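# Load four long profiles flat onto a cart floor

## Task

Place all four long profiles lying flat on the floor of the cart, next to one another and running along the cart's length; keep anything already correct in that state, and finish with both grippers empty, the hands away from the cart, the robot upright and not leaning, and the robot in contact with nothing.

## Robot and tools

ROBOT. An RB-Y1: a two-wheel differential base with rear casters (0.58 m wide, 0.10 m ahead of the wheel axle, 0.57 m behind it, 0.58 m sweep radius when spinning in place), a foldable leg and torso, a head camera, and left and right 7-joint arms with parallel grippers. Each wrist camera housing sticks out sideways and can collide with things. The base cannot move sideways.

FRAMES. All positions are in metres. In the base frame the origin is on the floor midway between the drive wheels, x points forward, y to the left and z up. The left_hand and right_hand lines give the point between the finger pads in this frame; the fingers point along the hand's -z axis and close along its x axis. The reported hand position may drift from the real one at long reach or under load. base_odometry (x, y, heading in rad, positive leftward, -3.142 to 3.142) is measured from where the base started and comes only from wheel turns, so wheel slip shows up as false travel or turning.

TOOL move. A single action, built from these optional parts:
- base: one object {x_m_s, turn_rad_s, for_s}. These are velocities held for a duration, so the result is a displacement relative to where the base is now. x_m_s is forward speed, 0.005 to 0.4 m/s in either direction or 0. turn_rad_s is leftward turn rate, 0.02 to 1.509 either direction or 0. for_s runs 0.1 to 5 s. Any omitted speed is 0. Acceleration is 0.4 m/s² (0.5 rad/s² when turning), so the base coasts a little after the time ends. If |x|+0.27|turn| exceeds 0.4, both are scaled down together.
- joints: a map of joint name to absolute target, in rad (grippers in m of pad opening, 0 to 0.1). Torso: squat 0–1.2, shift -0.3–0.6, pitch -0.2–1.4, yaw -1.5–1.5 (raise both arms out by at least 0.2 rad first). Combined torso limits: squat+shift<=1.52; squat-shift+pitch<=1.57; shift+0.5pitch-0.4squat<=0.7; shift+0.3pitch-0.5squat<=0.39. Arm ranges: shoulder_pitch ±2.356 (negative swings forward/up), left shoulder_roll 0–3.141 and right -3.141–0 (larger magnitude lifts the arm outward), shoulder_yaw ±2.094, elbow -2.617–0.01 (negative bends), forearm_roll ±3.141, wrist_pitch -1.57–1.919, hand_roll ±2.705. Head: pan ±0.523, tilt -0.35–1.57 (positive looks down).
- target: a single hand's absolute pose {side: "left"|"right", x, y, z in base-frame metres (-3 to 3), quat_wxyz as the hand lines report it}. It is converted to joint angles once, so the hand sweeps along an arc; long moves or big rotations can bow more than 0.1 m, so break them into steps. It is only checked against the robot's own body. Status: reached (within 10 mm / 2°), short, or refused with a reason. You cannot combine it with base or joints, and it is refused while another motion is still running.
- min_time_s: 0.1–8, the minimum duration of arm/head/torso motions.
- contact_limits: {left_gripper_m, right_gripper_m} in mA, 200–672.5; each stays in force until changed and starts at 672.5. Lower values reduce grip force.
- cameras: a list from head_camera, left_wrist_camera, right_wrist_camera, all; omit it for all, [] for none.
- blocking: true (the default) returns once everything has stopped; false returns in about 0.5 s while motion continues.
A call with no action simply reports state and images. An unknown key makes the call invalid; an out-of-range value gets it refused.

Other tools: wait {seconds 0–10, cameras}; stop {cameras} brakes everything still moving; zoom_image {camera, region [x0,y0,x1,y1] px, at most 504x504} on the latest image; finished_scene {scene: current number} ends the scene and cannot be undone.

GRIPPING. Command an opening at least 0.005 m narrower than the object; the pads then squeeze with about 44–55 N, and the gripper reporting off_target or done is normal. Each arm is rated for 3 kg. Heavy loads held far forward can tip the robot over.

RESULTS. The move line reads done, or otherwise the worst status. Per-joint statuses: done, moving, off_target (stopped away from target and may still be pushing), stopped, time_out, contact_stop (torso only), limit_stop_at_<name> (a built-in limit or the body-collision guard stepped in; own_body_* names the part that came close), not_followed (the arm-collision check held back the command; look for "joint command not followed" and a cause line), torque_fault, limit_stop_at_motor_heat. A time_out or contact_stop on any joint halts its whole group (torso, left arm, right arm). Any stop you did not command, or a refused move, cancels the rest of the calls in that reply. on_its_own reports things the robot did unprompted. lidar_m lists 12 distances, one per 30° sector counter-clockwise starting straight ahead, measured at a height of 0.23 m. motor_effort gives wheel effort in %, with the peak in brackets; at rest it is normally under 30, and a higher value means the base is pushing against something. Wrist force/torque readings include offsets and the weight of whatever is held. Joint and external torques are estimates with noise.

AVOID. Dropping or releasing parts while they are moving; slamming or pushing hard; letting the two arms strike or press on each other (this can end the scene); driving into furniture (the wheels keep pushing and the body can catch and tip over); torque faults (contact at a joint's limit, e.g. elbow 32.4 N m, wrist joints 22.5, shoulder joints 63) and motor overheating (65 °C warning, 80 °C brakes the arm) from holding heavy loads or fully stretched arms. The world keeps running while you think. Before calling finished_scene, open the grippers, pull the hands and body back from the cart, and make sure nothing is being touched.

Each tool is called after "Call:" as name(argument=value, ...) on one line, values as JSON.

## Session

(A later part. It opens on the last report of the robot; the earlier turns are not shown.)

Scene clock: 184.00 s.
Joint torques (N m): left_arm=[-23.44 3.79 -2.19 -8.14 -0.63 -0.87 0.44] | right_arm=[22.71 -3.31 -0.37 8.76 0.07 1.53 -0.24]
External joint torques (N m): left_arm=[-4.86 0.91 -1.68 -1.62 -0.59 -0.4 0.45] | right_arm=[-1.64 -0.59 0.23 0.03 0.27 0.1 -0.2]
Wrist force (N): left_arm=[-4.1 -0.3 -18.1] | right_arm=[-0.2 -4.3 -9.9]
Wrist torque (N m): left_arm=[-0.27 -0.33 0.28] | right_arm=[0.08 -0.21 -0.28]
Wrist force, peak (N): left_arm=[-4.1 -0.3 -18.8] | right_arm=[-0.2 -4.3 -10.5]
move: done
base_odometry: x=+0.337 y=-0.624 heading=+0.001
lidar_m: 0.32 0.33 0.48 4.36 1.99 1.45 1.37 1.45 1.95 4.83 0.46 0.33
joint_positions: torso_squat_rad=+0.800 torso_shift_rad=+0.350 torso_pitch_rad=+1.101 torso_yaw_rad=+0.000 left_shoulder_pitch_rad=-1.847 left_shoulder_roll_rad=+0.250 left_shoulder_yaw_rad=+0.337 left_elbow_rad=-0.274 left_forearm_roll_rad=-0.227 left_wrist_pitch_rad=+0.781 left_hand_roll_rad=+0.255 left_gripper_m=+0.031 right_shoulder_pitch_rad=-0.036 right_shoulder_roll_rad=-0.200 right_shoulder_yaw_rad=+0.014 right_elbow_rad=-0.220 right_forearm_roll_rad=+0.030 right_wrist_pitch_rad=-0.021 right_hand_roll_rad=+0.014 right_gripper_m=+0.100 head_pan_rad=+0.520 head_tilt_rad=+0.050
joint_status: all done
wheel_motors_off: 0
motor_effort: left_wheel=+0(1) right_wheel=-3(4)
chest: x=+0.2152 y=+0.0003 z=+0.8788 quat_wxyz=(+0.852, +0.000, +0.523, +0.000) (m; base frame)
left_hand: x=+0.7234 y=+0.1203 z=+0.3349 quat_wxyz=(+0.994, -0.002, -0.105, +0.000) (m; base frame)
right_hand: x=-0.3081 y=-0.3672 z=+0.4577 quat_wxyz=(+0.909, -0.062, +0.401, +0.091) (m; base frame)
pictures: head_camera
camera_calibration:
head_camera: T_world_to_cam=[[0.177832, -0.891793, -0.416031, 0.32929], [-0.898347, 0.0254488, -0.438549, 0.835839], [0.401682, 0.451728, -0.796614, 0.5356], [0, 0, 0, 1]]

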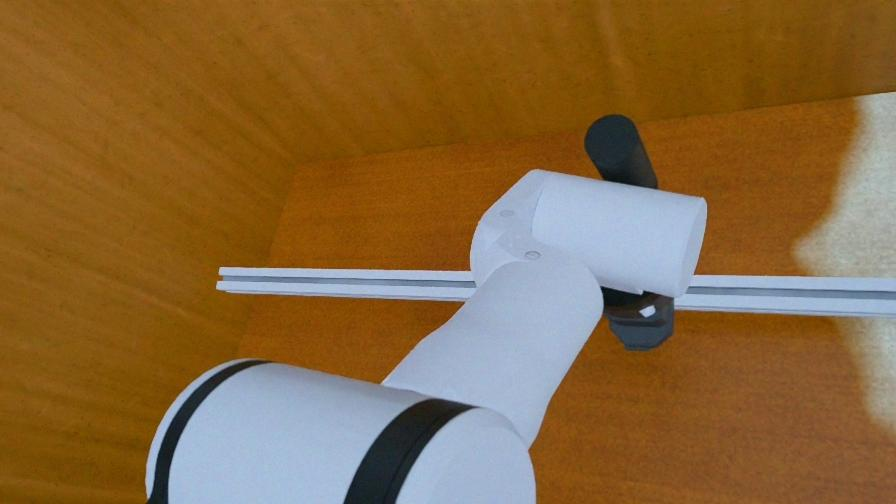

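Call:
move(target={"side":"left","x":0.725,"y":0.108,"z":0.335,"quat_wxyz":[0.995,0,-0.1,0]}, min_time_s=2, cameras=["head_camera"])

Call:
move(joints={"head_pan_rad":-0.3,"head_tilt_rad":0.1}, cameras=["head_camera"])

Scene clock: 211.80 s.
Joint torques (N m): left_arm=[-25.15 2.08 -1.94 -8.11 -0.58 -0.99 0.68] | right_arm=[22.37 -3.28 -0.17 8.94 0.02 1.54 -0.39]
External joint torques (N m): left_arm=[-6.54 -0.42 -1.42 -1.61 -0.53 -0.5 0.69] | right_arm=[-1.97 -0.56 0.43 0.21 0.21 0.11 -0.35]
Wrist force (N): left_arm=[-4.4 0.1 -18.0] | right_arm=[0.0 -4.3 -10.1]
Wrist torque (N m): left_arm=[-0.35 -0.31 0.26] | right_arm=[0.09 -0.19 -0.28]
Wrist force, peak (N): left_arm=[-4.1 0.2 -18.7] | right_arm=[-0.2 -4.5 -10.5]
move: done
base_odometry: x=+0.337 y=-0.624 heading=+0.001
lidar_m: 0.32 0.34 0.46 4.36 1.99 1.44 1.39 1.44 1.96 4.83 0.50 0.33
joint_positions: torso_squat_rad=+0.800 torso_shift_rad=+0.350 torso_pitch_rad=+1.101 torso_yaw_rad=+0.000 left_shoulder_pitch_rad=-1.851 left_shoulder_roll_rad=+0.231 left_shoulder_yaw_rad=+0.325 left_elbow_rad=-0.267 left_forearm_roll_rad=-0.242 left_wrist_pitch_rad=+0.760 left_hand_roll_rad=+0.287 left_gripper_m=+0.031 right_shoulder_pitch_rad=-0.036 right_shoulder_roll_rad=-0.200 right_shoulder_yaw_rad=+0.014 right_elbow_rad=-0.220 right_forearm_roll_rad=+0.030 right_wrist_pitch_rad=-0.021 right_hand_roll_rad=+0.014 right_gripper_m=+0.100 head_pan_rad=+0.520 head_tilt_rad=+0.050
joint_status: all done
wheel_motors_off: 0
motor_effort: left_wheel=+0(1) right_wheel=-2(4)
chest: x=+0.2152 y=+0.0003 z=+0.8788 quat_wxyz=(+0.852, +0.000, +0.523, +0.000) (m; base frame)
left_hand: x=+0.7234 y=+0.1086 z=+0.3348 quat_wxyz=(+0.994, -0.005, -0.113, +0.000) (m; base frame)
left_hand_status: reached (checked arc, as near as the solve gets, planned for 2.0 s): 2 mm and 1.6 deg off.
right_hand: x=-0.3081 y=-0.3672 z=+0.4577 quat_wxyz=(+0.909, -0.062, +0.401, +0.091) (m; base frame)
pictures: head_camera
camera_calibration:
head_camera: T_world_to_cam=[[0.177832, -0.891793, -0.416031, 0.32929], [-0.898347, 0.0254488, -0.438549, 0.835839], [0.401683, 0.451728, -0.796614, 0.5356], [0, 0, 0, 1]]

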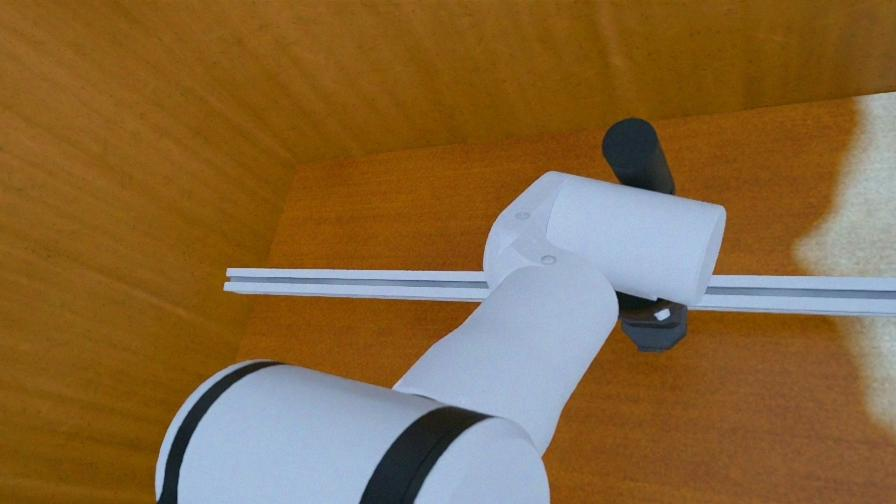

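Scene clock: 213.00 s.
Joint torques (N m): left_arm=[-25.39 0.98 -2.37 -8.35 -0.79 -0.88 0.63] | right_arm=[22.43 -3.53 -0.37 8.91 -0.15 1.47 -0.36]
External joint torques (N m): left_arm=[-6.78 -1.52 -1.84 -1.85 -0.74 -0.39 0.64] | right_arm=[-1.91 -0.81 0.23 0.18 0.05 0.04 -0.32]
Wrist force (N): left_arm=[-3.9 -0.1 -18.3] | right_arm=[-0.1 -4.4 -10.2]
Wrist torque (N m): left_arm=[-0.30 -0.28 0.23] | right_arm=[0.09 -0.20 -0.28]
Wrist force, peak (N): left_arm=[-4.4 0.0 -18.5] | right_arm=[-0.1 -4.5 -10.3]
move: done
base_odometry: x=+0.337 y=-0.624 heading=+0.001
lidar_m: 0.31 0.32 0.47 4.35 1.98 1.44 1.38 1.45 1.95 4.81 0.49 0.34
joint_positions: torso_squat_rad=+0.800 torso_shift_rad=+0.350 torso_pitch_rad=+1.101 torso_yaw_rad=+0.000 left_shoulder_pitch_rad=-1.851 left_shoulder_roll_rad=+0.231 left_shoulder_yaw_rad=+0.325 left_elbow_rad=-0.267 left_forearm_roll_rad=-0.242 left_wrist_pitch_rad=+0.760 left_hand_roll_rad=+0.287 left_gripper_m=+0.031 right_shoulder_pitch_rad=-0.036 right_shoulder_roll_rad=-0.200 right_shoulder_yaw_rad=+0.014 right_elbow_rad=-0.220 right_forearm_roll_rad=+0.030 right_wrist_pitch_rad=-0.021 right_hand_roll_rad=+0.014 right_gripper_m=+0.100 head_pan_rad=-0.300 head_tilt_rad=+0.100
joint_status: all done
wheel_motors_off: 0
motor_effort: left_wheel=+0(1) right_wheel=+0(4)
chest: x=+0.2152 y=+0.0003 z=+0.8788 quat_wxyz=(+0.852, +0.000, +0.523, +0.000) (m; base frame)
left_hand: x=+0.7234 y=+0.1086 z=+0.3348 quat_wxyz=(+0.994, -0.005, -0.113, +0.000) (m; base frame)
right_hand: x=-0.3081 y=-0.3672 z=+0.4577 quat_wxyz=(+0.909, -0.062, +0.401, +0.091) (m; base frame)
pictures: head_camera
camera_calibration:
head_camera: T_world_to_cam=[[-0.18085, -0.938091, 0.295428, -0.201744], [-0.907815, 0.0436603, -0.417092, 0.819271], [0.378372, -0.343625, -0.859509, 0.605084], [0, 0, 0, 1]]

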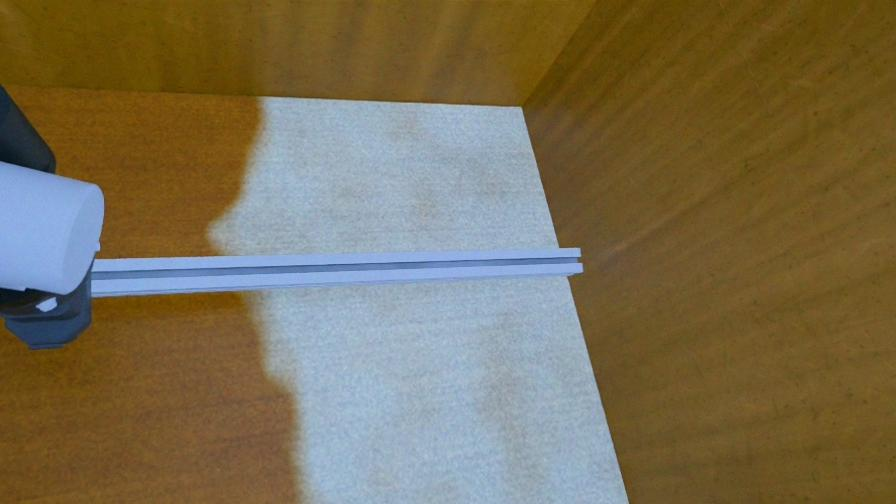

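Call:
move(target={"side":"left","x":0.72,"y":0.108,"z":0.313,"quat_wxyz":[0.995,0,-0.1,0]}, min_time_s=2, cameras=[])

Call:
move(target={"side":"left","x":0.72,"y":0.108,"z":0.307,"quat_wxyz":[0.995,0,-0.1,0]}, min_time_s=1.5, cameras=["head_camera"])

Scene clock: 219.80 s.
Joint torques (N m): left_arm=[-21.43 1.9 -1.86 -7.85 0.22 -1.09 -0.14] | right_arm=[22.96 -3.13 0.1 8.73 -0.01 1.48 -0.23]
External joint torques (N m): left_arm=[-3.89 -0.36 -1.37 -1.59 0.26 -0.43 -0.12] | right_arm=[-1.39 -0.41 0.7 0 0.19 0.05 -0.18]
Wrist force (N): left_arm=[-5.1 0.4 -18.1] | right_arm=[-0.1 -4.4 -10.2]
Wrist torque (N m): left_arm=[-0.34 -0.29 0.27] | right_arm=[0.10 -0.20 -0.29]
Wrist force, peak (N): left_arm=[-5.2 0.6 -18.5] | right_arm=[-0.4 -4.3 -10.5]
move: short
base_odometry: x=+0.337 y=-0.624 heading=+0.001
lidar_m: 0.31 0.32 0.46 4.35 2.01 1.43 1.38 1.44 1.96 4.82 0.47 0.32
joint_positions: torso_squat_rad=+0.800 torso_shift_rad=+0.350 torso_pitch_rad=+1.101 torso_yaw_rad=+0.000 left_shoulder_pitch_rad=-1.781 left_shoulder_roll_rad=+0.223 left_shoulder_yaw_rad=+0.321 left_elbow_rad=-0.267 left_forearm_roll_rad=-0.235 left_wrist_pitch_rad=+0.598 left_hand_roll_rad=+0.281 left_gripper_m=+0.031 right_shoulder_pitch_rad=-0.036 right_shoulder_roll_rad=-0.200 right_shoulder_yaw_rad=+0.014 right_elbow_rad=-0.220 right_forearm_roll_rad=+0.030 right_wrist_pitch_rad=-0.021 right_hand_roll_rad=+0.014 right_gripper_m=+0.100 head_pan_rad=-0.300 head_tilt_rad=+0.100
joint_status: all done
wheel_motors_off: 0
motor_effort: left_wheel=+1(1) right_wheel=-2(4)
chest: x=+0.2152 y=+0.0003 z=+0.8788 quat_wxyz=(+0.852, +0.000, +0.523, +0.000) (m; base frame)
left_hand: x=+0.7183 y=+0.1087 z=+0.3135 quat_wxyz=(+0.988, -0.021, -0.156, -0.002) (m; base frame)
left_hand_status: short (checked arc, as near as the solve gets, planned for 2.0 s): 2 mm and 6.9 deg off. The place is met; only the turn is off.
right_hand: x=-0.3081 y=-0.3672 z=+0.4577 quat_wxyz=(+0.909, -0.062, +0.401, +0.091) (m; base frame)
pictures: none

Scene clock: 221.63 s.
Joint torques (N m): left_arm=[-14.21 1.31 -1.98 -6.05 0.47 -2.66 -0.25] | right_arm=[22.83 -3.36 0.26 8.67 -0.22 1.47 -0.34]
External joint torques (N m): left_arm=[3.01 -0.9 -1.51 0.17 0.49 -1.93 -0.23] | right_arm=[-1.5 -0.64 0.86 -0.05 -0.02 0.04 -0.3]
Wrist force (N): left_arm=[-5.9 1.2 21.0] | right_arm=[-0.3 -4.3 -10.2]
Wrist torque (N m): left_arm=[-0.08 0.52 0.27] | right_arm=[0.09 -0.22 -0.29]
Wrist force, peak (N): left_arm=[-6.0 1.1 21.2] | right_arm=[-0.1 -4.7 -10.5]
move: short
base_odometry: x=+0.337 y=-0.624 heading=+0.001
lidar_m: 0.32 0.33 0.47 4.36 2.00 1.43 1.38 1.44 1.93 4.83 0.48 0.34
joint_positions: torso_squat_rad=+0.800 torso_shift_rad=+0.350 torso_pitch_rad=+1.099 torso_yaw_rad=+0.000 left_shoulder_pitch_rad=-1.759 left_shoulder_roll_rad=+0.222 left_shoulder_yaw_rad=+0.319 left_elbow_rad=-0.267 left_forearm_roll_rad=-0.226 left_wrist_pitch_rad=+0.532 left_hand_roll_rad=+0.274 left_gripper_m=+0.031 right_shoulder_pitch_rad=-0.036 right_shoulder_roll_rad=-0.200 right_shoulder_yaw_rad=+0.014 right_elbow_rad=-0.220 right_forearm_roll_rad=+0.030 right_wrist_pitch_rad=-0.021 right_hand_roll_rad=+0.014 right_gripper_m=+0.100 head_pan_rad=-0.300 head_tilt_rad=+0.100
joint_status: all done
wheel_motors_off: 0
motor_effort: left_wheel=+1(1) right_wheel=-2(4)
chest: x=+0.2148 y=+0.0003 z=+0.8792 quat_wxyz=(+0.853, +0.000, +0.522, +0.000) (m; base frame)
left_hand: x=+0.7195 y=+0.1084 z=+0.3096 quat_wxyz=(+0.984, -0.028, -0.177, -0.003) (m; base frame)
left_hand_status: short (checked arc, as near as the solve gets, planned for 1.5 s): 3 mm and 9.5 deg off. The place is met; only the turn is off.
right_hand: x=-0.3080 y=-0.3671 z=+0.4575 quat_wxyz=(+0.910, -0.062, +0.400, +0.091) (m; base frame)
pictures: head_camera
camera_calibration:
head_camera: T_world_to_cam=[[-0.181167, -0.938113, 0.295165, -0.20163], [-0.907329, 0.0436577, -0.418148, 0.819841], [0.379384, -0.343566, -0.859087, 0.60497], [0, 0, 0, 1]]

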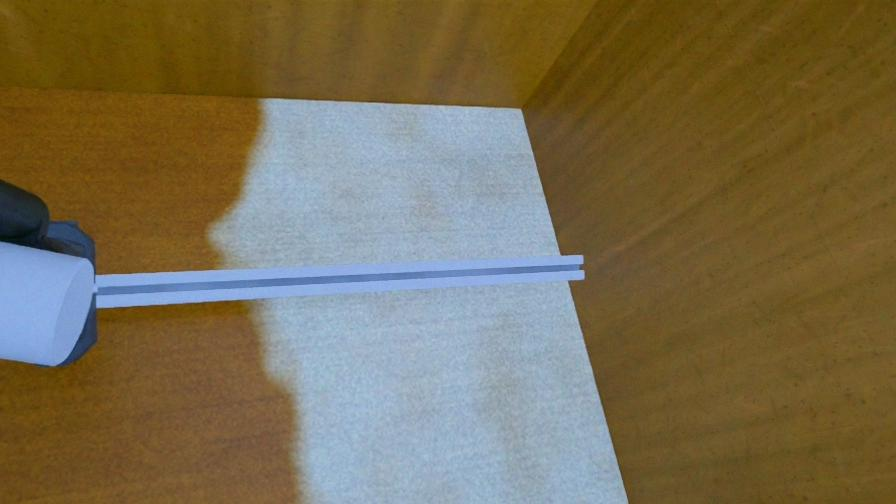

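Call:
move(target={"side":"left","x":0.70,"y":0.108,"z":0.318,"quat_wxyz":[0.985,0,-0.17,0]}, min_time_s=2, cameras=[])

Call:
move(target={"side":"left","x":0.69,"y":0.108,"z":0.309,"quat_wxyz":[0.985,0,-0.17,0]}, min_time_s=1.5, cameras=["head_camera"])

Scene clock: 228.67 s.
Joint torques (N m): left_arm=[-19.24 0.09 -3.29 -9.85 -1.15 -0.92 0] | right_arm=[22.87 -2.98 0.12 8.54 -0.19 1.52 -0.57]
External joint torques (N m): left_arm=[-3.9 -0.6 -2.29 -2.46 -1.04 -0.25 0.02] | right_arm=[-1.47 -0.26 0.72 -0.19 0.01 0.09 -0.53]
Wrist force (N): left_arm=[-5.4 -0.2 -16.4] | right_arm=[0.0 -4.3 -10.1]
Wrist torque (N m): left_arm=[-0.83 -0.32 0.58] | right_arm=[0.08 -0.19 -0.28]
Wrist force, peak (N): left_arm=[32.3 -2.3 28.0] | right_arm=[-0.2 -4.4 -10.5]
move: done
base_odometry: x=+0.337 y=-0.624 heading=+0.001
lidar_m: 0.32 0.33 0.45 4.35 2.00 1.44 1.38 1.45 1.95 4.83 0.48 0.34
joint_positions: torso_squat_rad=+0.800 torso_shift_rad=+0.350 torso_pitch_rad=+1.100 torso_yaw_rad=+0.000 left_shoulder_pitch_rad=-1.546 left_shoulder_roll_rad=+0.134 left_shoulder_yaw_rad=+0.250 left_elbow_rad=-0.714 left_forearm_roll_rad=-0.269 left_wrist_pitch_rad=+0.787 left_hand_roll_rad=+0.307 left_gripper_m=+0.031 right_shoulder_pitch_rad=-0.036 right_shoulder_roll_rad=-0.200 right_shoulder_yaw_rad=+0.014 right_elbow_rad=-0.220 right_forearm_roll_rad=+0.030 right_wrist_pitch_rad=-0.021 right_hand_roll_rad=+0.014 right_gripper_m=+0.100 head_pan_rad=-0.300 head_tilt_rad=+0.100
joint_status: all done
wheel_motors_off: 0
motor_effort: left_wheel=+1(1) right_wheel=-1(4)
chest: x=+0.2150 y=+0.0003 z=+0.8789 quat_wxyz=(+0.852, +0.000, +0.523, +0.000) (m; base frame)
left_hand: x=+0.6991 y=+0.1082 z=+0.3169 quat_wxyz=(+0.986, +0.000, -0.169, +0.000) (m; base frame)
left_hand_status: reached (checked arc, planned for 2.0 s): 1 mm and 0.1 deg off.
right_hand: x=-0.3081 y=-0.3671 z=+0.4576 quat_wxyz=(+0.909, -0.062, +0.401, +0.091) (m; base frame)
pictures: none

Scene clock: 230.50 s.
Joint torques (N m): left_arm=[-14.56 -2.44 -2.39 -6.74 -0.57 -0.82 0.35] | right_arm=[22.85 -3.68 -0.16 8.84 0.01 1.47 -0.16]
External joint torques (N m): left_arm=[0.28 -2.91 -1.36 0.56 -0.46 -0.15 0.37] | right_arm=[-1.49 -0.96 0.44 0.11 0.2 0.04 -0.12]
Wrist force (N): left_arm=[-2.7 4.0 -2.8] | right_arm=[0.0 -4.3 -10.4]
Wrist torque (N m): left_arm=[-0.85 -0.10 0.58] | right_arm=[0.09 -0.20 -0.29]
Wrist force, peak (N): left_arm=[-5.3 0.1 -16.8] | right_arm=[0.0 -4.5 -10.4]
move: done
base_odometry: x=+0.337 y=-0.624 heading=+0.001
lidar_m: 0.30 0.33 0.47 4.35 2.00 1.45 1.38 1.42 1.95 4.82 0.48 0.34
joint_positions: torso_squat_rad=+0.800 torso_shift_rad=+0.350 torso_pitch_rad=+1.100 torso_yaw_rad=+0.000 left_shoulder_pitch_rad=-1.518 left_shoulder_roll_rad=+0.126 left_shoulder_yaw_rad=+0.246 left_elbow_rad=-0.724 left_forearm_roll_rad=-0.276 left_wrist_pitch_rad=+0.767 left_hand_roll_rad=+0.313 left_gripper_m=+0.031 right_shoulder_pitch_rad=-0.036 right_shoulder_roll_rad=-0.200 right_shoulder_yaw_rad=+0.014 right_elbow_rad=-0.220 right_forearm_roll_rad=+0.030 right_wrist_pitch_rad=-0.021 right_hand_roll_rad=+0.014 right_gripper_m=+0.100 head_pan_rad=-0.300 head_tilt_rad=+0.100
joint_status: all done
wheel_motors_off: 0
motor_effort: left_wheel=+0(2) right_wheel=-2(4)
chest: x=+0.2150 y=+0.0003 z=+0.8789 quat_wxyz=(+0.852, +0.000, +0.523, +0.000) (m; base frame)
left_hand: x=+0.6900 y=+0.1085 z=+0.3095 quat_wxyz=(+0.985, +0.000, -0.170, +0.000) (m; base frame)
left_hand_status: reached (checked arc, planned for 1.5 s): 1 mm and 0.0 deg off.
right_hand: x=-0.3081 y=-0.3671 z=+0.4576 quat_wxyz=(+0.909, -0.062, +0.401, +0.091) (m; base frame)
pictures: head_camera
camera_calibration:
head_camera: T_world_to_cam=[[-0.180987, -0.938089, 0.295352, -0.201716], [-0.907666, 0.0436971, -0.417413, 0.819417], [0.378665, -0.343627, -0.85938, 0.605049], [0, 0, 0, 1]]

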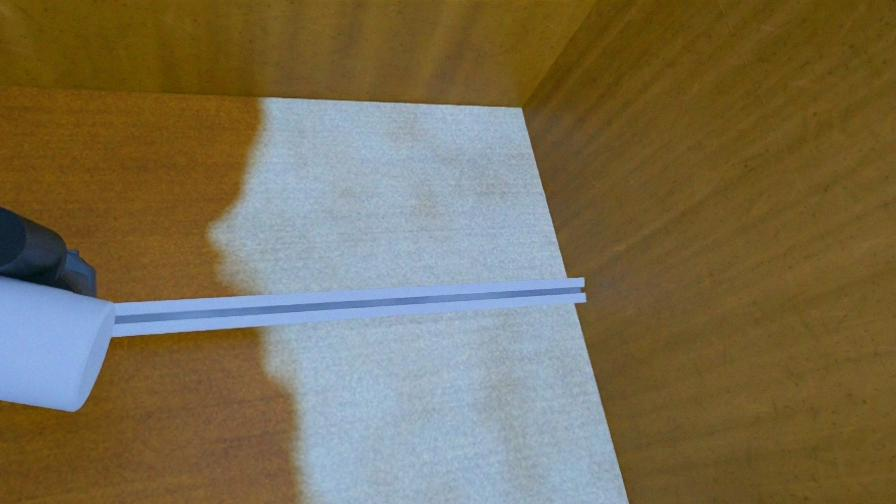

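Call:
move(target={"side":"left","x":0.69,"y":0.113,"z":0.309,"quat_wxyz":[0.985,0,-0.17,0]}, min_time_s=1.5, cameras=[])

Call:
move(target={"side":"left","x":0.69,"y":0.113,"z":0.304,"quat_wxyz":[0.985,0,-0.17,0]}, min_time_s=1.5, cameras=["head_camera"])

Call:
move(joints={"head_pan_rad":0.52,"head_tilt_rad":0.05}, cameras=["head_camera"])

Scene clock: 236.10 s.
Joint torques (N m): left_arm=[-11.22 5.92 0.67 -6.83 -1 0.03 -0.3] | right_arm=[22.73 -3.68 -0.27 8.81 -0.18 1.66 -0.19]
External joint torques (N m): left_arm=[3.56 5.33 1.67 0.5 -0.89 0.71 -0.28] | right_arm=[-1.61 -0.96 0.33 0.09 0.02 0.23 -0.15]
Wrist force (N): left_arm=[-2.0 -6.2 -2.8] | right_arm=[-0.2 -4.1 -10.3]
Wrist torque (N m): left_arm=[-0.55 -0.09 0.47] | right_arm=[0.08 -0.20 -0.28]
Wrist force, peak (N): left_arm=[-2.4 -6.1 -3.7] | right_arm=[-0.3 -4.3 -10.6]
move: done
base_odometry: x=+0.337 y=-0.624 heading=+0.001
lidar_m: 0.32 0.34 0.46 4.34 2.01 1.44 1.37 1.44 1.95 4.84 0.49 0.33
joint_positions: torso_squat_rad=+0.800 torso_shift_rad=+0.350 torso_pitch_rad=+1.100 torso_yaw_rad=+0.000 left_shoulder_pitch_rad=-1.512 left_shoulder_roll_rad=+0.131 left_shoulder_yaw_rad=+0.248 left_elbow_rad=-0.733 left_forearm_roll_rad=-0.265 left_wrist_pitch_rad=+0.768 left_hand_roll_rad=+0.300 left_gripper_m=+0.031 right_shoulder_pitch_rad=-0.036 right_shoulder_roll_rad=-0.200 right_shoulder_yaw_rad=+0.014 right_elbow_rad=-0.220 right_forearm_roll_rad=+0.030 right_wrist_pitch_rad=-0.021 right_hand_roll_rad=+0.014 right_gripper_m=+0.100 head_pan_rad=-0.300 head_tilt_rad=+0.100
joint_status: all done
wheel_motors_off: 0
motor_effort: left_wheel=+1(1) right_wheel=+0(5)
chest: x=+0.2150 y=+0.0003 z=+0.8789 quat_wxyz=(+0.852, +0.000, +0.523, +0.000) (m; base frame)
left_hand: x=+0.6903 y=+0.1116 z=+0.3094 quat_wxyz=(+0.985, -0.001, -0.170, +0.000) (m; base frame)
left_hand_status: reached (checked arc, planned for 1.5 s): 1 mm and 0.1 deg off.
right_hand: x=-0.3081 y=-0.3671 z=+0.4576 quat_wxyz=(+0.909, -0.062, +0.401, +0.091) (m; base frame)
pictures: none

Scene clock: 237.93 s.
Joint torques (N m): left_arm=[-8.32 7.81 0.85 -2.23 -1.51 -4.07 0.69] | right_arm=[22.35 -3.13 -0.19 8.7 0.18 1.44 -0.27]
External joint torques (N m): left_arm=[6.59 7.12 1.78 5 -1.4 -3.39 0.7] | right_arm=[-1.94 -0.4 0.41 -0.01 0.38 0.01 -0.23]
Wrist force (N): left_arm=[-10.7 -0.6 62.1] | right_arm=[0.0 -4.5 -10.4]
Wrist torque (N m): left_arm=[-0.53 1.58 0.29] | right_arm=[0.11 -0.18 -0.28]
Wrist force, peak (N): left_arm=[-10.6 -0.5 62.7] | right_arm=[-0.1 -4.7 -10.4]
move: done
base_odometry: x=+0.337 y=-0.624 heading=+0.001
lidar_m: 0.31 0.33 0.46 4.36 2.01 1.45 1.37 1.43 1.95 4.83 0.48 0.33
joint_positions: torso_squat_rad=+0.800 torso_shift_rad=+0.349 torso_pitch_rad=+1.098 torso_yaw_rad=+0.000 left_shoulder_pitch_rad=-1.526 left_shoulder_roll_rad=+0.137 left_shoulder_yaw_rad=+0.248 left_elbow_rad=-0.690 left_forearm_roll_rad=-0.267 left_wrist_pitch_rad=+0.740 left_hand_roll_rad=+0.309 left_gripper_m=+0.031 right_shoulder_pitch_rad=-0.036 right_shoulder_roll_rad=-0.200 right_shoulder_yaw_rad=+0.014 right_elbow_rad=-0.220 right_forearm_roll_rad=+0.030 right_wrist_pitch_rad=-0.021 right_hand_roll_rad=+0.014 right_gripper_m=+0.100 head_pan_rad=-0.300 head_tilt_rad=+0.100
joint_status: all done
wheel_motors_off: 0
motor_effort: left_wheel=+3(4) right_wheel=+1(5)
chest: x=+0.2142 y=+0.0003 z=+0.8796 quat_wxyz=(+0.853, +0.000, +0.522, +0.000) (m; base frame)
left_hand: x=+0.6907 y=+0.1116 z=+0.3074 quat_wxyz=(+0.985, -0.001, -0.172, +0.000) (m; base frame)
left_hand_status: reached (checked arc, planned for 1.5 s): 4 mm and 0.3 deg off.
right_hand: x=-0.3079 y=-0.3671 z=+0.4571 quat_wxyz=(+0.910, -0.062, +0.400, +0.091) (m; base frame)
pictures: head_camera
camera_calibration:
head_camera: T_world_to_cam=[[-0.181604, -0.938137, 0.294822, -0.201473], [-0.90671, 0.0436909, -0.419486, 0.820597], [0.380655, -0.343498, -0.858552, 0.604809], [0, 0, 0, 1]]

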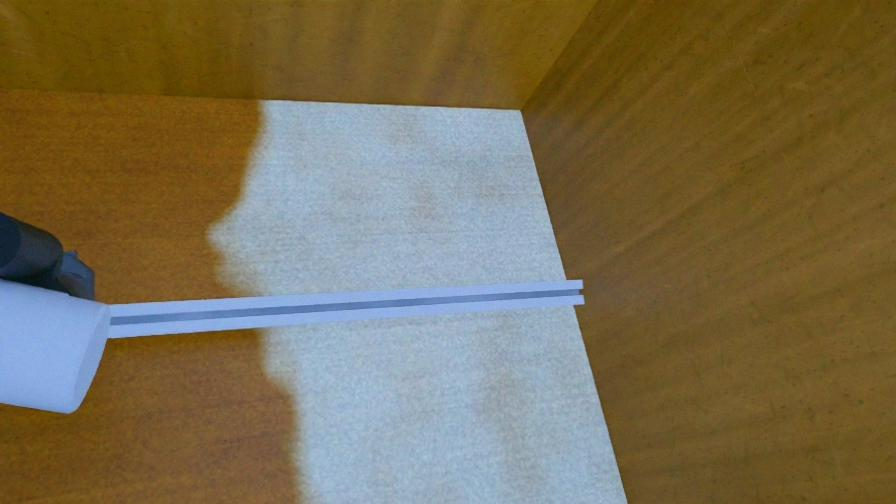

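Scene clock: 239.13 s.
Joint torques (N m): left_arm=[-7.9 7.97 1.48 -1.78 -1.64 -4.22 0.62] | right_arm=[22.42 -3.58 -0.45 8.53 -0.04 1.36 -0.22]
External joint torques (N m): left_arm=[7.02 7.28 2.42 5.44 -1.53 -3.54 0.64] | right_arm=[-1.87 -0.85 0.15 -0.19 0.15 -0.07 -0.18]
Wrist force (N): left_arm=[-10.4 -0.9 62.2] | right_arm=[-0.4 -4.4 -10.3]
Wrist torque (N m): left_arm=[-0.50 1.60 0.28] | right_arm=[0.10 -0.23 -0.28]
Wrist force, peak (N): left_arm=[-10.5 -0.8 62.8] | right_arm=[-0.2 -4.5 -10.5]
move: done
base_odometry: x=+0.337 y=-0.624 heading=+0.001
lidar_m: 0.31 0.34 0.47 4.36 1.99 1.45 1.38 1.44 1.96 4.83 0.48 0.35
joint_positions: torso_squat_rad=+0.800 torso_shift_rad=+0.349 torso_pitch_rad=+1.098 torso_yaw_rad=+0.000 left_shoulder_pitch_rad=-1.526 left_shoulder_roll_rad=+0.137 left_shoulder_yaw_rad=+0.248 left_elbow_rad=-0.690 left_forearm_roll_rad=-0.267 left_wrist_pitch_rad=+0.740 left_hand_roll_rad=+0.309 left_gripper_m=+0.031 right_shoulder_pitch_rad=-0.036 right_shoulder_roll_rad=-0.200 right_shoulder_yaw_rad=+0.014 right_elbow_rad=-0.220 right_forearm_roll_rad=+0.030 right_wrist_pitch_rad=-0.021 right_hand_roll_rad=+0.014 right_gripper_m=+0.100 head_pan_rad=+0.520 head_tilt_rad=+0.050
joint_status: all done
wheel_motors_off: 0
motor_effort: left_wheel=+3(4) right_wheel=+0(3)
chest: x=+0.2142 y=+0.0003 z=+0.8796 quat_wxyz=(+0.853, +0.000, +0.522, +0.000) (m; base frame)
left_hand: x=+0.6907 y=+0.1116 z=+0.3074 quat_wxyz=(+0.985, -0.001, -0.172, +0.000) (m; base frame)
right_hand: x=-0.3079 y=-0.3671 z=+0.4571 quat_wxyz=(+0.910, -0.062, +0.400, +0.091) (m; base frame)
pictures: head_camera
camera_calibration:
head_camera: T_world_to_cam=[[0.17896, -0.891731, -0.415679, 0.329238], [-0.897182, 0.0254825, -0.440925, 0.837162], [0.403779, 0.451848, -0.795484, 0.535196], [0, 0, 0, 1]]

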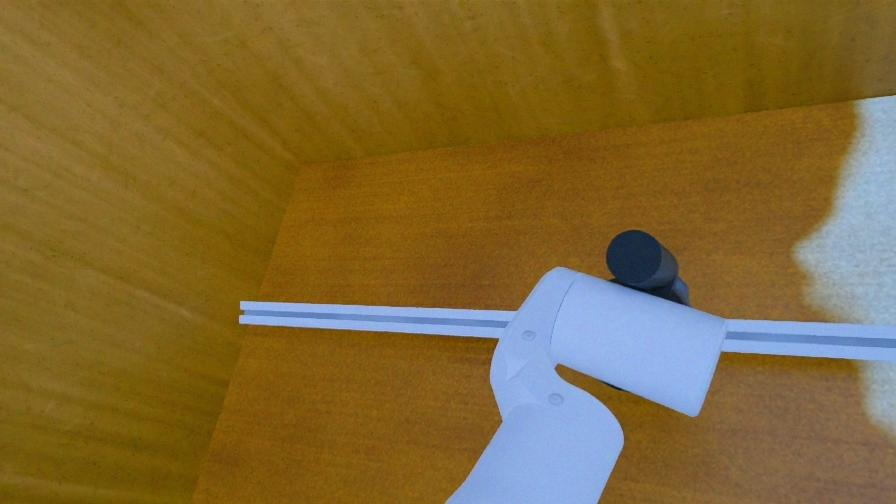

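Call:
move(target={"side":"left","x":0.69,"y":0.1115,"z":0.308,"quat_wxyz":[0.985,0,-0.17,0]}, min_time_s=1, cameras=[])

Call:
move(joints={"left_gripper_m":0.055}, cameras=["head_camera"])

Call:
move(target={"side":"left","x":0.682,"y":0.1115,"z":0.335,"quat_wxyz":[0.985,0,-0.17,0]}, min_time_s=1, cameras=[])

Call:
move(target={"side":"left","x":0.67,"y":0.1115,"z":0.38,"quat_wxyz":[0.985,0,-0.17,0]}, min_time_s=1, cameras=["head_camera"])

Scene clock: 248.93 s.
Joint torques (N m): left_arm=[-11.44 2.86 -0.59 -4.15 -0.64 -4.47 0.06] | right_arm=[22.82 -3.5 -0.41 8.7 0.02 1.53 -0.15]
External joint torques (N m): left_arm=[3.5 2.18 0.35 3.08 -0.53 -3.79 0.08] | right_arm=[-1.48 -0.77 0.19 -0.01 0.22 0.1 -0.11]
Wrist force (N): left_arm=[-11.9 2.6 55.4] | right_arm=[-0.1 -4.4 -10.4]
Wrist torque (N m): left_arm=[-0.48 1.52 0.23] | right_arm=[0.11 -0.20 -0.28]
Wrist force, peak (N): left_arm=[-10.8 -0.7 62.5] | right_arm=[-0.1 -4.5 -10.5]
move: done
base_odometry: x=+0.337 y=-0.624 heading=+0.001
lidar_m: 0.32 0.34 0.47 4.36 2.00 1.45 1.38 1.45 1.96 4.83 0.49 0.34
joint_positions: torso_squat_rad=+0.800 torso_shift_rad=+0.349 torso_pitch_rad=+1.098 torso_yaw_rad=+0.000 left_shoulder_pitch_rad=-1.527 left_shoulder_roll_rad=+0.136 left_shoulder_yaw_rad=+0.248 left_elbow_rad=-0.691 left_forearm_roll_rad=-0.267 left_wrist_pitch_rad=+0.741 left_hand_roll_rad=+0.309 left_gripper_m=+0.031 right_shoulder_pitch_rad=-0.036 right_shoulder_roll_rad=-0.200 right_shoulder_yaw_rad=+0.014 right_elbow_rad=-0.220 right_forearm_roll_rad=+0.030 right_wrist_pitch_rad=-0.021 right_hand_roll_rad=+0.014 right_gripper_m=+0.100 head_pan_rad=+0.520 head_tilt_rad=+0.050
joint_status: all done
wheel_motors_off: 0
motor_effort: left_wheel=+5(5) right_wheel=+0(3)
chest: x=+0.2142 y=+0.0003 z=+0.8796 quat_wxyz=(+0.853, +0.000, +0.522, +0.000) (m; base frame)
left_hand: x=+0.6911 y=+0.1111 z=+0.3079 quat_wxyz=(+0.985, -0.002, -0.172, +0.000) (m; base frame)
left_hand_status: reached (checked arc, planned for 1.0 s): 1 mm and 0.3 deg off.
right_hand: x=-0.3079 y=-0.3671 z=+0.4571 quat_wxyz=(+0.910, -0.062, +0.400, +0.091) (m; base frame)
pictures: none

Scene clock: 249.67 s.
Joint torques (N m): left_arm=[5.33 -2.2 -0.88 5.91 0.56 4.59 0.13] | right_arm=[22.49 -3.31 -0.17 8.84 0.06 1.48 -0.33]
External joint torques (N m): left_arm=[20.37 -2.92 0.06 13.19 0.67 5.29 0.15] | right_arm=[-1.81 -0.59 0.43 0.12 0.26 0.05 -0.29]
Wrist force (N): left_arm=[20.7 0.7 20.4] | right_arm=[0.0 -4.4 -10.2]
Wrist torque (N m): left_arm=[-0.36 -0.14 0.30] | right_arm=[0.10 -0.18 -0.27]
Wrist force, peak (N): left_arm=[-12.1 2.2 55.4] | right_arm=[0.0 -4.5 -10.5]
move: done
base_odometry: x=+0.337 y=-0.624 heading=+0.001
lidar_m: 0.32 0.34 0.46 4.34 2.00 1.44 1.38 1.44 1.95 4.82 0.48 0.34
joint_positions: torso_squat_rad=+0.800 torso_shift_rad=+0.349 torso_pitch_rad=+1.098 torso_yaw_rad=+0.000 left_shoulder_pitch_rad=-1.531 left_shoulder_roll_rad=+0.138 left_shoulder_yaw_rad=+0.248 left_elbow_rad=-0.694 left_forearm_roll_rad=-0.268 left_wrist_pitch_rad=+0.738 left_hand_roll_rad=+0.309 left_gripper_m=+0.055 right_shoulder_pitch_rad=-0.036 right_shoulder_roll_rad=-0.200 right_shoulder_yaw_rad=+0.014 right_elbow_rad=-0.220 right_forearm_roll_rad=+0.030 right_wrist_pitch_rad=-0.021 right_hand_roll_rad=+0.014 right_gripper_m=+0.100 head_pan_rad=+0.520 head_tilt_rad=+0.050
joint_status: all done
wheel_motors_off: 0
motor_effort: left_wheel=+2(6) right_wheel=-1(4)
chest: x=+0.2144 y=+0.0003 z=+0.8795 quat_wxyz=(+0.853, +0.000, +0.522, +0.000) (m; base frame)
left_hand: x=+0.6953 y=+0.1108 z=+0.3105 quat_wxyz=(+0.984, -0.002, -0.177, +0.000) (m; base frame)
right_hand: x=-0.3079 y=-0.3671 z=+0.4571 quat_wxyz=(+0.910, -0.062, +0.400, +0.091) (m; base frame)
pictures: head_camera
camera_calibration:
head_camera: T_world_to_cam=[[0.178875, -0.891711, -0.41576, 0.329257], [-0.897288, 0.0254865, -0.440709, 0.837079], [0.403581, 0.451888, -0.795562, 0.535166], [0, 0, 0, 1]]

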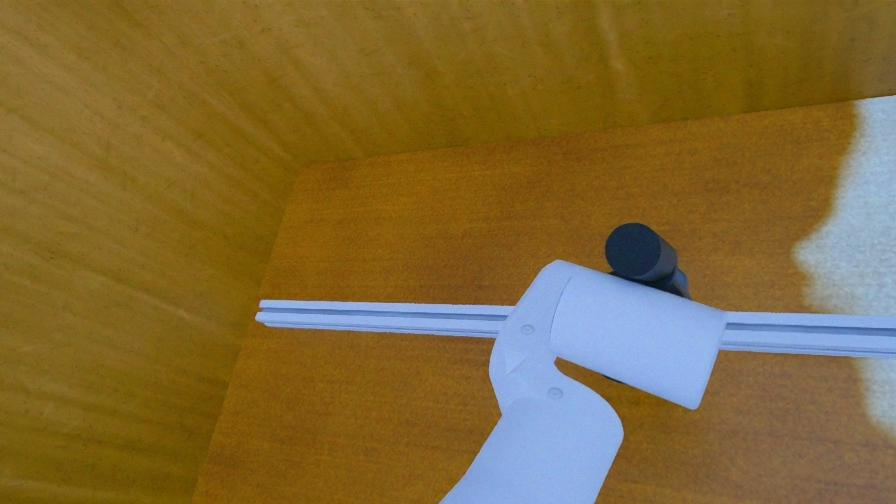

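Scene clock: 251.00 s.
Joint torques (N m): left_arm=[-2.61 -1.77 -3.07 -6.27 -0.26 -0.57 -0.14] | right_arm=[22.52 -3.33 -0.05 8.69 0.13 1.36 -0.35]
External joint torques (N m): left_arm=[11.25 -1.67 -1.62 1.73 -0.16 0.12 -0.12] | right_arm=[-1.8 -0.61 0.56 -0.04 0.32 -0.06 -0.31]
Wrist force (N): left_arm=[-3.2 0.4 -9.5] | right_arm=[0.0 -4.3 -10.4]
Wrist torque (N m): left_arm=[-0.30 -0.36 0.26] | right_arm=[0.09 -0.20 -0.27]
Wrist force, peak (N): left_arm=[32.3 1.2 31.7] | right_arm=[-0.3 -4.4 -10.5]
move: done
base_odometry: x=+0.337 y=-0.624 heading=+0.001
lidar_m: 0.32 0.34 0.47 4.34 2.00 1.43 1.38 1.44 1.95 4.85 0.47 0.32
joint_positions: torso_squat_rad=+0.800 torso_shift_rad=+0.350 torso_pitch_rad=+1.099 torso_yaw_rad=+0.000 left_shoulder_pitch_rad=-1.409 left_shoulder_roll_rad=+0.083 left_shoulder_yaw_rad=+0.245 left_elbow_rad=-1.006 left_forearm_roll_rad=-0.259 left_wrist_pitch_rad=+0.927 left_hand_roll_rad=+0.242 left_gripper_m=+0.055 right_shoulder_pitch_rad=-0.036 right_shoulder_roll_rad=-0.200 right_shoulder_yaw_rad=+0.014 right_elbow_rad=-0.220 right_forearm_roll_rad=+0.030 right_wrist_pitch_rad=-0.021 right_hand_roll_rad=+0.014 right_gripper_m=+0.100 head_pan_rad=+0.520 head_tilt_rad=+0.050
joint_status: all done
wheel_motors_off: 0
motor_effort: left_wheel=-5(5) right_wheel=-4(6)
chest: x=+0.2148 y=+0.0002 z=+0.8792 quat_wxyz=(+0.853, +0.000, +0.522, +0.000) (m; base frame)
left_hand: x=+0.6837 y=+0.1110 z=+0.3355 quat_wxyz=(+0.985, +0.000, -0.171, +0.000) (m; base frame)
left_hand_status: reached (checked arc, planned for 1.0 s): 2 mm and 0.1 deg off.
right_hand: x=-0.3079 y=-0.3671 z=+0.4573 quat_wxyz=(+0.910, -0.062, +0.400, +0.091) (m; base frame)
pictures: none

Scene clock: 252.40 s.
Joint torques (N m): left_arm=[14.58 4.24 -1.51 -6.95 -0.45 -0.46 -0.03] | right_arm=[21.79 -2.93 0.34 8.64 -0.01 1.53 -0.16]
External joint torques (N m): left_arm=[27.46 5.16 0.54 1.63 -0.37 0.26 -0.01] | right_arm=[-2.44 -0.23 0.94 -0.04 0.18 0.11 -0.12]
Wrist force (N): left_arm=[-3.6 0.0 -9.2] | right_arm=[0.0 -4.3 -10.4]
Wrist torque (N m): left_arm=[-0.27 -0.37 0.25] | right_arm=[0.09 -0.18 -0.28]
Wrist force, peak (N): left_arm=[-3.9 -0.1 -9.8] | right_arm=[-0.3 -4.5 -10.5]
move: done
base_odometry: x=+0.337 y=-0.624 heading=+0.001
lidar_m: 0.30 0.31 0.44 2.03 1.99 1.45 1.38 1.43 1.95 4.85 0.49 0.32
joint_positions: torso_squat_rad=+0.800 torso_shift_rad=+0.348 torso_pitch_rad=+1.094 torso_yaw_rad=+0.001 left_shoulder_pitch_rad=-1.306 left_shoulder_roll_rad=+0.017 left_shoulder_yaw_rad=+0.234 left_elbow_rad=-1.342 left_forearm_roll_rad=-0.264 left_wrist_pitch_rad=+1.138 left_hand_roll_rad=+0.170 left_gripper_m=+0.055 right_shoulder_pitch_rad=-0.036 right_shoulder_roll_rad=-0.200 right_shoulder_yaw_rad=+0.014 right_elbow_rad=-0.220 right_forearm_roll_rad=+0.030 right_wrist_pitch_rad=-0.021 right_hand_roll_rad=+0.014 right_gripper_m=+0.100 head_pan_rad=+0.520 head_tilt_rad=+0.050
joint_status: all done
wheel_motors_off: 0
motor_effort: left_wheel=-14(20) right_wheel=-1(11)
chest: x=+0.2132 y=-0.0003 z=+0.8807 quat_wxyz=(+0.854, +0.000, +0.520, +0.000) (m; base frame)
left_hand: x=+0.6742 y=+0.1093 z=+0.3866 quat_wxyz=(+0.984, -0.001, -0.176, -0.001) (m; base frame)
left_hand_status: reached (checked arc, planned for 1.0 s): 8 mm and 0.7 deg off.
right_hand: x=-0.3075 y=-0.3669 z=+0.4558 quat_wxyz=(+0.911, -0.062, +0.398, +0.091) (m; base frame)
pictures: head_camera
camera_calibration:
head_camera: T_world_to_cam=[[0.1802, -0.891146, -0.416398, 0.329758], [-0.895571, 0.0264313, -0.444134, 0.839214], [0.406794, 0.452947, -0.793321, 0.534196], [0, 0, 0, 1]]

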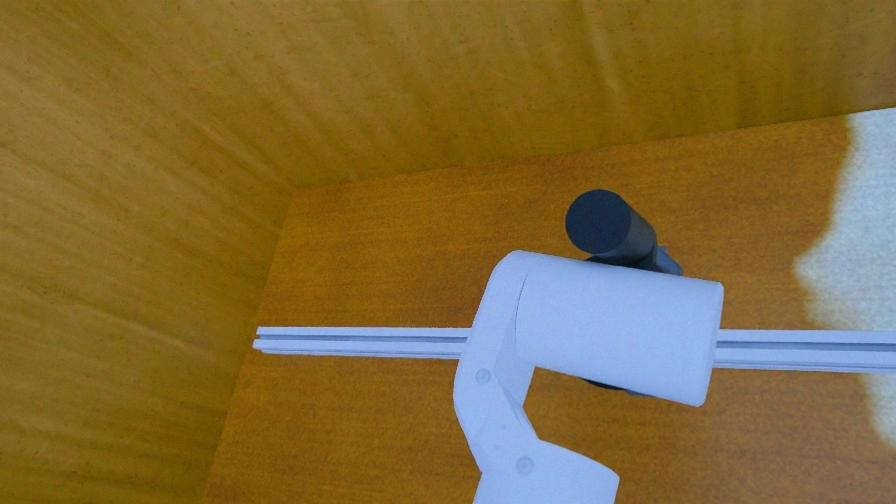

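Call:
move(target={"side":"left","x":0.72,"y":0.115,"z":0.43,"quat_wxyz":[0.985,0,-0.17,0]}, min_time_s=1.5, cameras=[])

Call:
move(target={"side":"left","x":0.71,"y":0.12,"z":0.56,"quat_wxyz":[0.983,0,-0.184,0]}, min_time_s=1.5, cameras=[])

Call:
move(joints={"head_pan_rad":0,"head_tilt_rad":0.1,"torso_pitch_rad":1.0})

Scene clock: 258.40 s.
Joint torques (N m): left_arm=[-16.46 1.71 -1.06 -8.37 0.15 -0.39 -0.19] | right_arm=[22.67 -3.01 -0.29 8.81 0.04 1.36 -0.35]
External joint torques (N m): left_arm=[-1.08 1.21 0.82 0.38 0.22 0.31 -0.18] | right_arm=[-1.66 -0.29 0.31 0.09 0.23 -0.07 -0.31]
Wrist force (N): left_arm=[-2.6 0.0 -10.0] | right_arm=[-0.1 -4.6 -10.1]
Wrist torque (N m): left_arm=[-0.31 -0.28 0.26] | right_arm=[0.12 -0.21 -0.27]
Wrist force, peak (N): left_arm=[-4.6 -0.4 -10.2] | right_arm=[-0.3 -4.4 -10.7]
move: done
base_odometry: x=+0.337 y=-0.624 heading=+0.001
lidar_m: 0.30 0.31 0.44 4.35 2.00 1.43 1.38 1.45 1.95 4.84 0.49 0.33
joint_positions: torso_squat_rad=+0.800 torso_shift_rad=+0.350 torso_pitch_rad=+1.100 torso_yaw_rad=+0.000 left_shoulder_pitch_rad=-1.465 left_shoulder_roll_rad=+0.074 left_shoulder_yaw_rad=+0.269 left_elbow_rad=-1.303 left_forearm_roll_rad=-0.235 left_wrist_pitch_rad=+1.269 left_hand_roll_rad=+0.147 left_gripper_m=+0.055 right_shoulder_pitch_rad=-0.036 right_shoulder_roll_rad=-0.200 right_shoulder_yaw_rad=+0.014 right_elbow_rad=-0.220 right_forearm_roll_rad=+0.030 right_wrist_pitch_rad=-0.021 right_hand_roll_rad=+0.014 right_gripper_m=+0.100 head_pan_rad=+0.520 head_tilt_rad=+0.050
joint_status: all done
wheel_motors_off: 0
motor_effort: left_wheel=+4(14) right_wheel=+1(12)
chest: x=+0.2149 y=+0.0002 z=+0.8791 quat_wxyz=(+0.853, +0.000, +0.523, +0.000) (m; base frame)
left_hand: x=+0.7190 y=+0.1148 z=+0.4254 quat_wxyz=(+0.986, -0.001, -0.168, +0.000) (m; base frame)
left_hand_status: reached (checked arc, planned for 1.5 s): 5 mm and 0.3 deg off.
right_hand: x=-0.3081 y=-0.3672 z=+0.4575 quat_wxyz=(+0.910, -0.062, +0.401, +0.091) (m; base frame)
pictures: none

Scene clock: 260.23 s.
Joint torques (N m): left_arm=[-16.48 -1.36 -3.32 -8.22 -0.39 -0.71 -0.11] | right_arm=[21.88 -3.19 0.08 8.6 -0.09 1.69 -0.24]
External joint torques (N m): left_arm=[-1.25 -1.59 -0.87 -0.08 -0.37 0.06 -0.09] | right_arm=[-2.45 -0.48 0.68 -0.13 0.1 0.26 -0.2]
Wrist force (N): left_arm=[-3.0 0.0 -8.8] | right_arm=[-0.1 -4.3 -10.3]
Wrist torque (N m): left_arm=[-0.26 -0.32 0.29] | right_arm=[0.09 -0.18 -0.28]
Wrist force, peak (N): left_arm=[-3.2 0.4 -10.0] | right_arm=[-0.2 -4.5 -10.5]
move: done
base_odometry: x=+0.337 y=-0.624 heading=+0.001
lidar_m: 0.30 0.32 0.43 4.35 1.99 1.46 1.38 1.44 1.95 4.84 0.48 0.33
joint_positions: torso_squat_rad=+0.800 torso_shift_rad=+0.350 torso_pitch_rad=+1.100 torso_yaw_rad=+0.000 left_shoulder_pitch_rad=-1.499 left_shoulder_roll_rad=+0.029 left_shoulder_yaw_rad=+0.247 left_elbow_rad=-1.788 left_forearm_roll_rad=-0.286 left_wrist_pitch_rad=+1.733 left_hand_roll_rad=+0.050 left_gripper_m=+0.055 right_shoulder_pitch_rad=-0.036 right_shoulder_roll_rad=-0.200 right_shoulder_yaw_rad=+0.014 right_elbow_rad=-0.220 right_forearm_roll_rad=+0.030 right_wrist_pitch_rad=-0.021 right_hand_roll_rad=+0.014 right_gripper_m=+0.100 head_pan_rad=+0.520 head_tilt_rad=+0.050
joint_status: all done
wheel_motors_off: 0
motor_effort: left_wheel=+4(5) right_wheel=+1(3)
chest: x=+0.2149 y=+0.0002 z=+0.8790 quat_wxyz=(+0.853, +0.000, +0.523, +0.000) (m; base frame)
left_hand: x=+0.7101 y=+0.1202 z=+0.5596 quat_wxyz=(+0.983, +0.000, -0.184, +0.000) (m; base frame)
left_hand_status: reached (checked arc, planned for 1.5 s): 0 mm and 0.0 deg off.
right_hand: x=-0.3081 y=-0.3672 z=+0.4575 quat_wxyz=(+0.910, -0.062, +0.401, +0.091) (m; base frame)
pictures: none

Scene clock: 261.33 s.
Joint torques (N m): left_arm=[-17.21 -0.09 -3.28 -7.8 -0.59 -1.01 -0.22] | right_arm=[20.78 -3.84 -0.33 7.99 -0.01 1.52 -0.05]
External joint torques (N m): left_arm=[-0.84 -0.99 -0.97 0.19 -0.56 -0.08 -0.2] | right_arm=[-1.81 -0.57 0.29 -0.09 0.17 0.23 -0.02]
Wrist force (N): left_arm=[-3.8 0.1 -9.0] | right_arm=[-0.3 -4.4 -10.6]
Wrist torque (N m): left_arm=[-0.28 -0.38 0.29] | right_arm=[0.11 -0.17 -0.27]
Wrist force, peak (N): left_arm=[-3.5 0.1 -9.9] | right_arm=[-0.6 -4.6 -10.8]
move: done
base_odometry: x=+0.337 y=-0.624 heading=+0.001
lidar_m: 0.30 0.32 0.45 4.33 1.99 1.45 1.38 1.44 1.95 4.82 0.47 0.31
joint_positions: torso_squat_rad=+0.800 torso_shift_rad=+0.350 torso_pitch_rad=+1.000 torso_yaw_rad=+0.000 left_shoulder_pitch_rad=-1.499 left_shoulder_roll_rad=+0.029 left_shoulder_yaw_rad=+0.247 left_elbow_rad=-1.788 left_forearm_roll_rad=-0.286 left_wrist_pitch_rad=+1.733 left_hand_roll_rad=+0.050 left_gripper_m=+0.055 right_shoulder_pitch_rad=-0.036 right_shoulder_roll_rad=-0.200 right_shoulder_yaw_rad=+0.014 right_elbow_rad=-0.220 right_forearm_roll_rad=+0.030 right_wrist_pitch_rad=-0.021 right_hand_roll_rad=+0.014 right_gripper_m=+0.100 head_pan_rad=+0.000 head_tilt_rad=+0.100
joint_status: all done
wheel_motors_off: 0
motor_effort: left_wheel=+4(5) right_wheel=-1(3)
chest: x=+0.1996 y=+0.0002 z=+0.9058 quat_wxyz=(+0.878, +0.000, +0.479, +0.000) (m; base frame)
left_hand: x=+0.7242 y=+0.1202 z=+0.6373 quat_wxyz=(+0.973, +0.000, -0.233, +0.000) (m; base frame)
right_hand: x=-0.2788 y=-0.3672 z=+0.4343 quat_wxyz=(+0.928, -0.067, +0.355, +0.088) (m; base frame)
pictures: head_camera, left_wrist_camera, right_wrist_camera
camera_calibration:
head_camera: T_world_to_cam=[[-0.0514665, -0.998241, 0.0294267, -0.00389808], [-0.867545, 0.0300936, -0.496448, 0.880457], [0.494689, -0.0510794, -0.867568, 0.61684], [0, 0, 0, 1]]
left_wrist_camera: T_world_to_cam=[[0.875506, 0.0211914, 0.482743, -0.94484], [-0.213238, -0.879553, 0.425341, 0.0209582], [0.433612, -0.475328, -0.765535, 0.309829], [0, 0, 0, 1]]
right_wrist_camera: T_world_to_cam=[[-0.740701, -0.100113, 0.664334, -0.530106], [0.112301, 0.956473, 0.269347, 0.295735], [-0.662383, 0.27411, -0.697218, 0.292841], [0, 0, 0, 1]]

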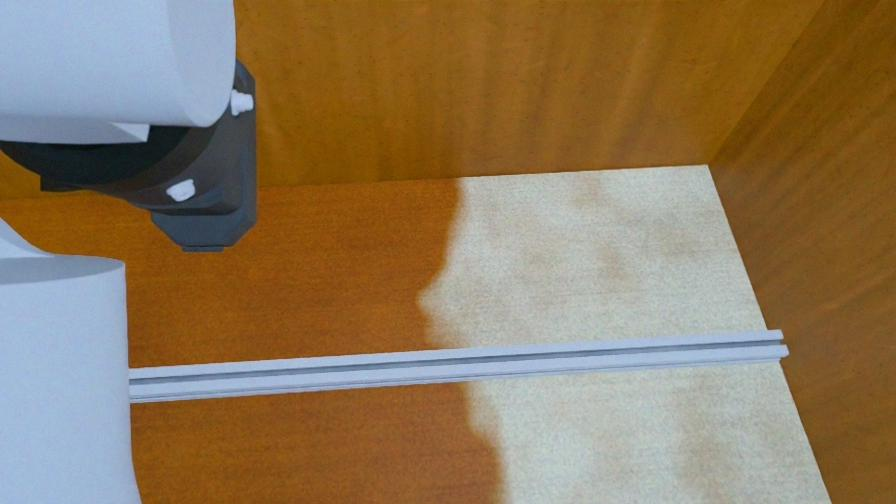

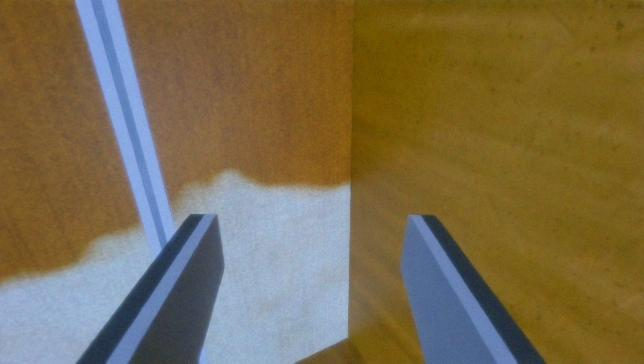

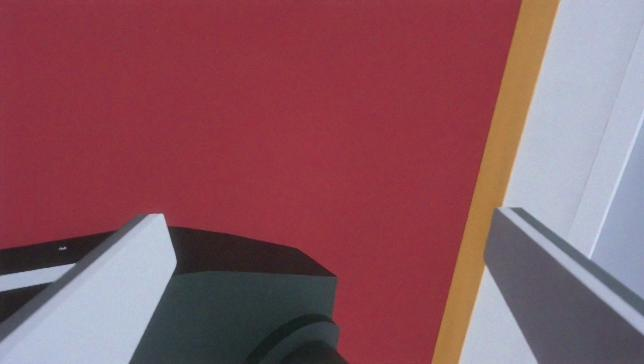

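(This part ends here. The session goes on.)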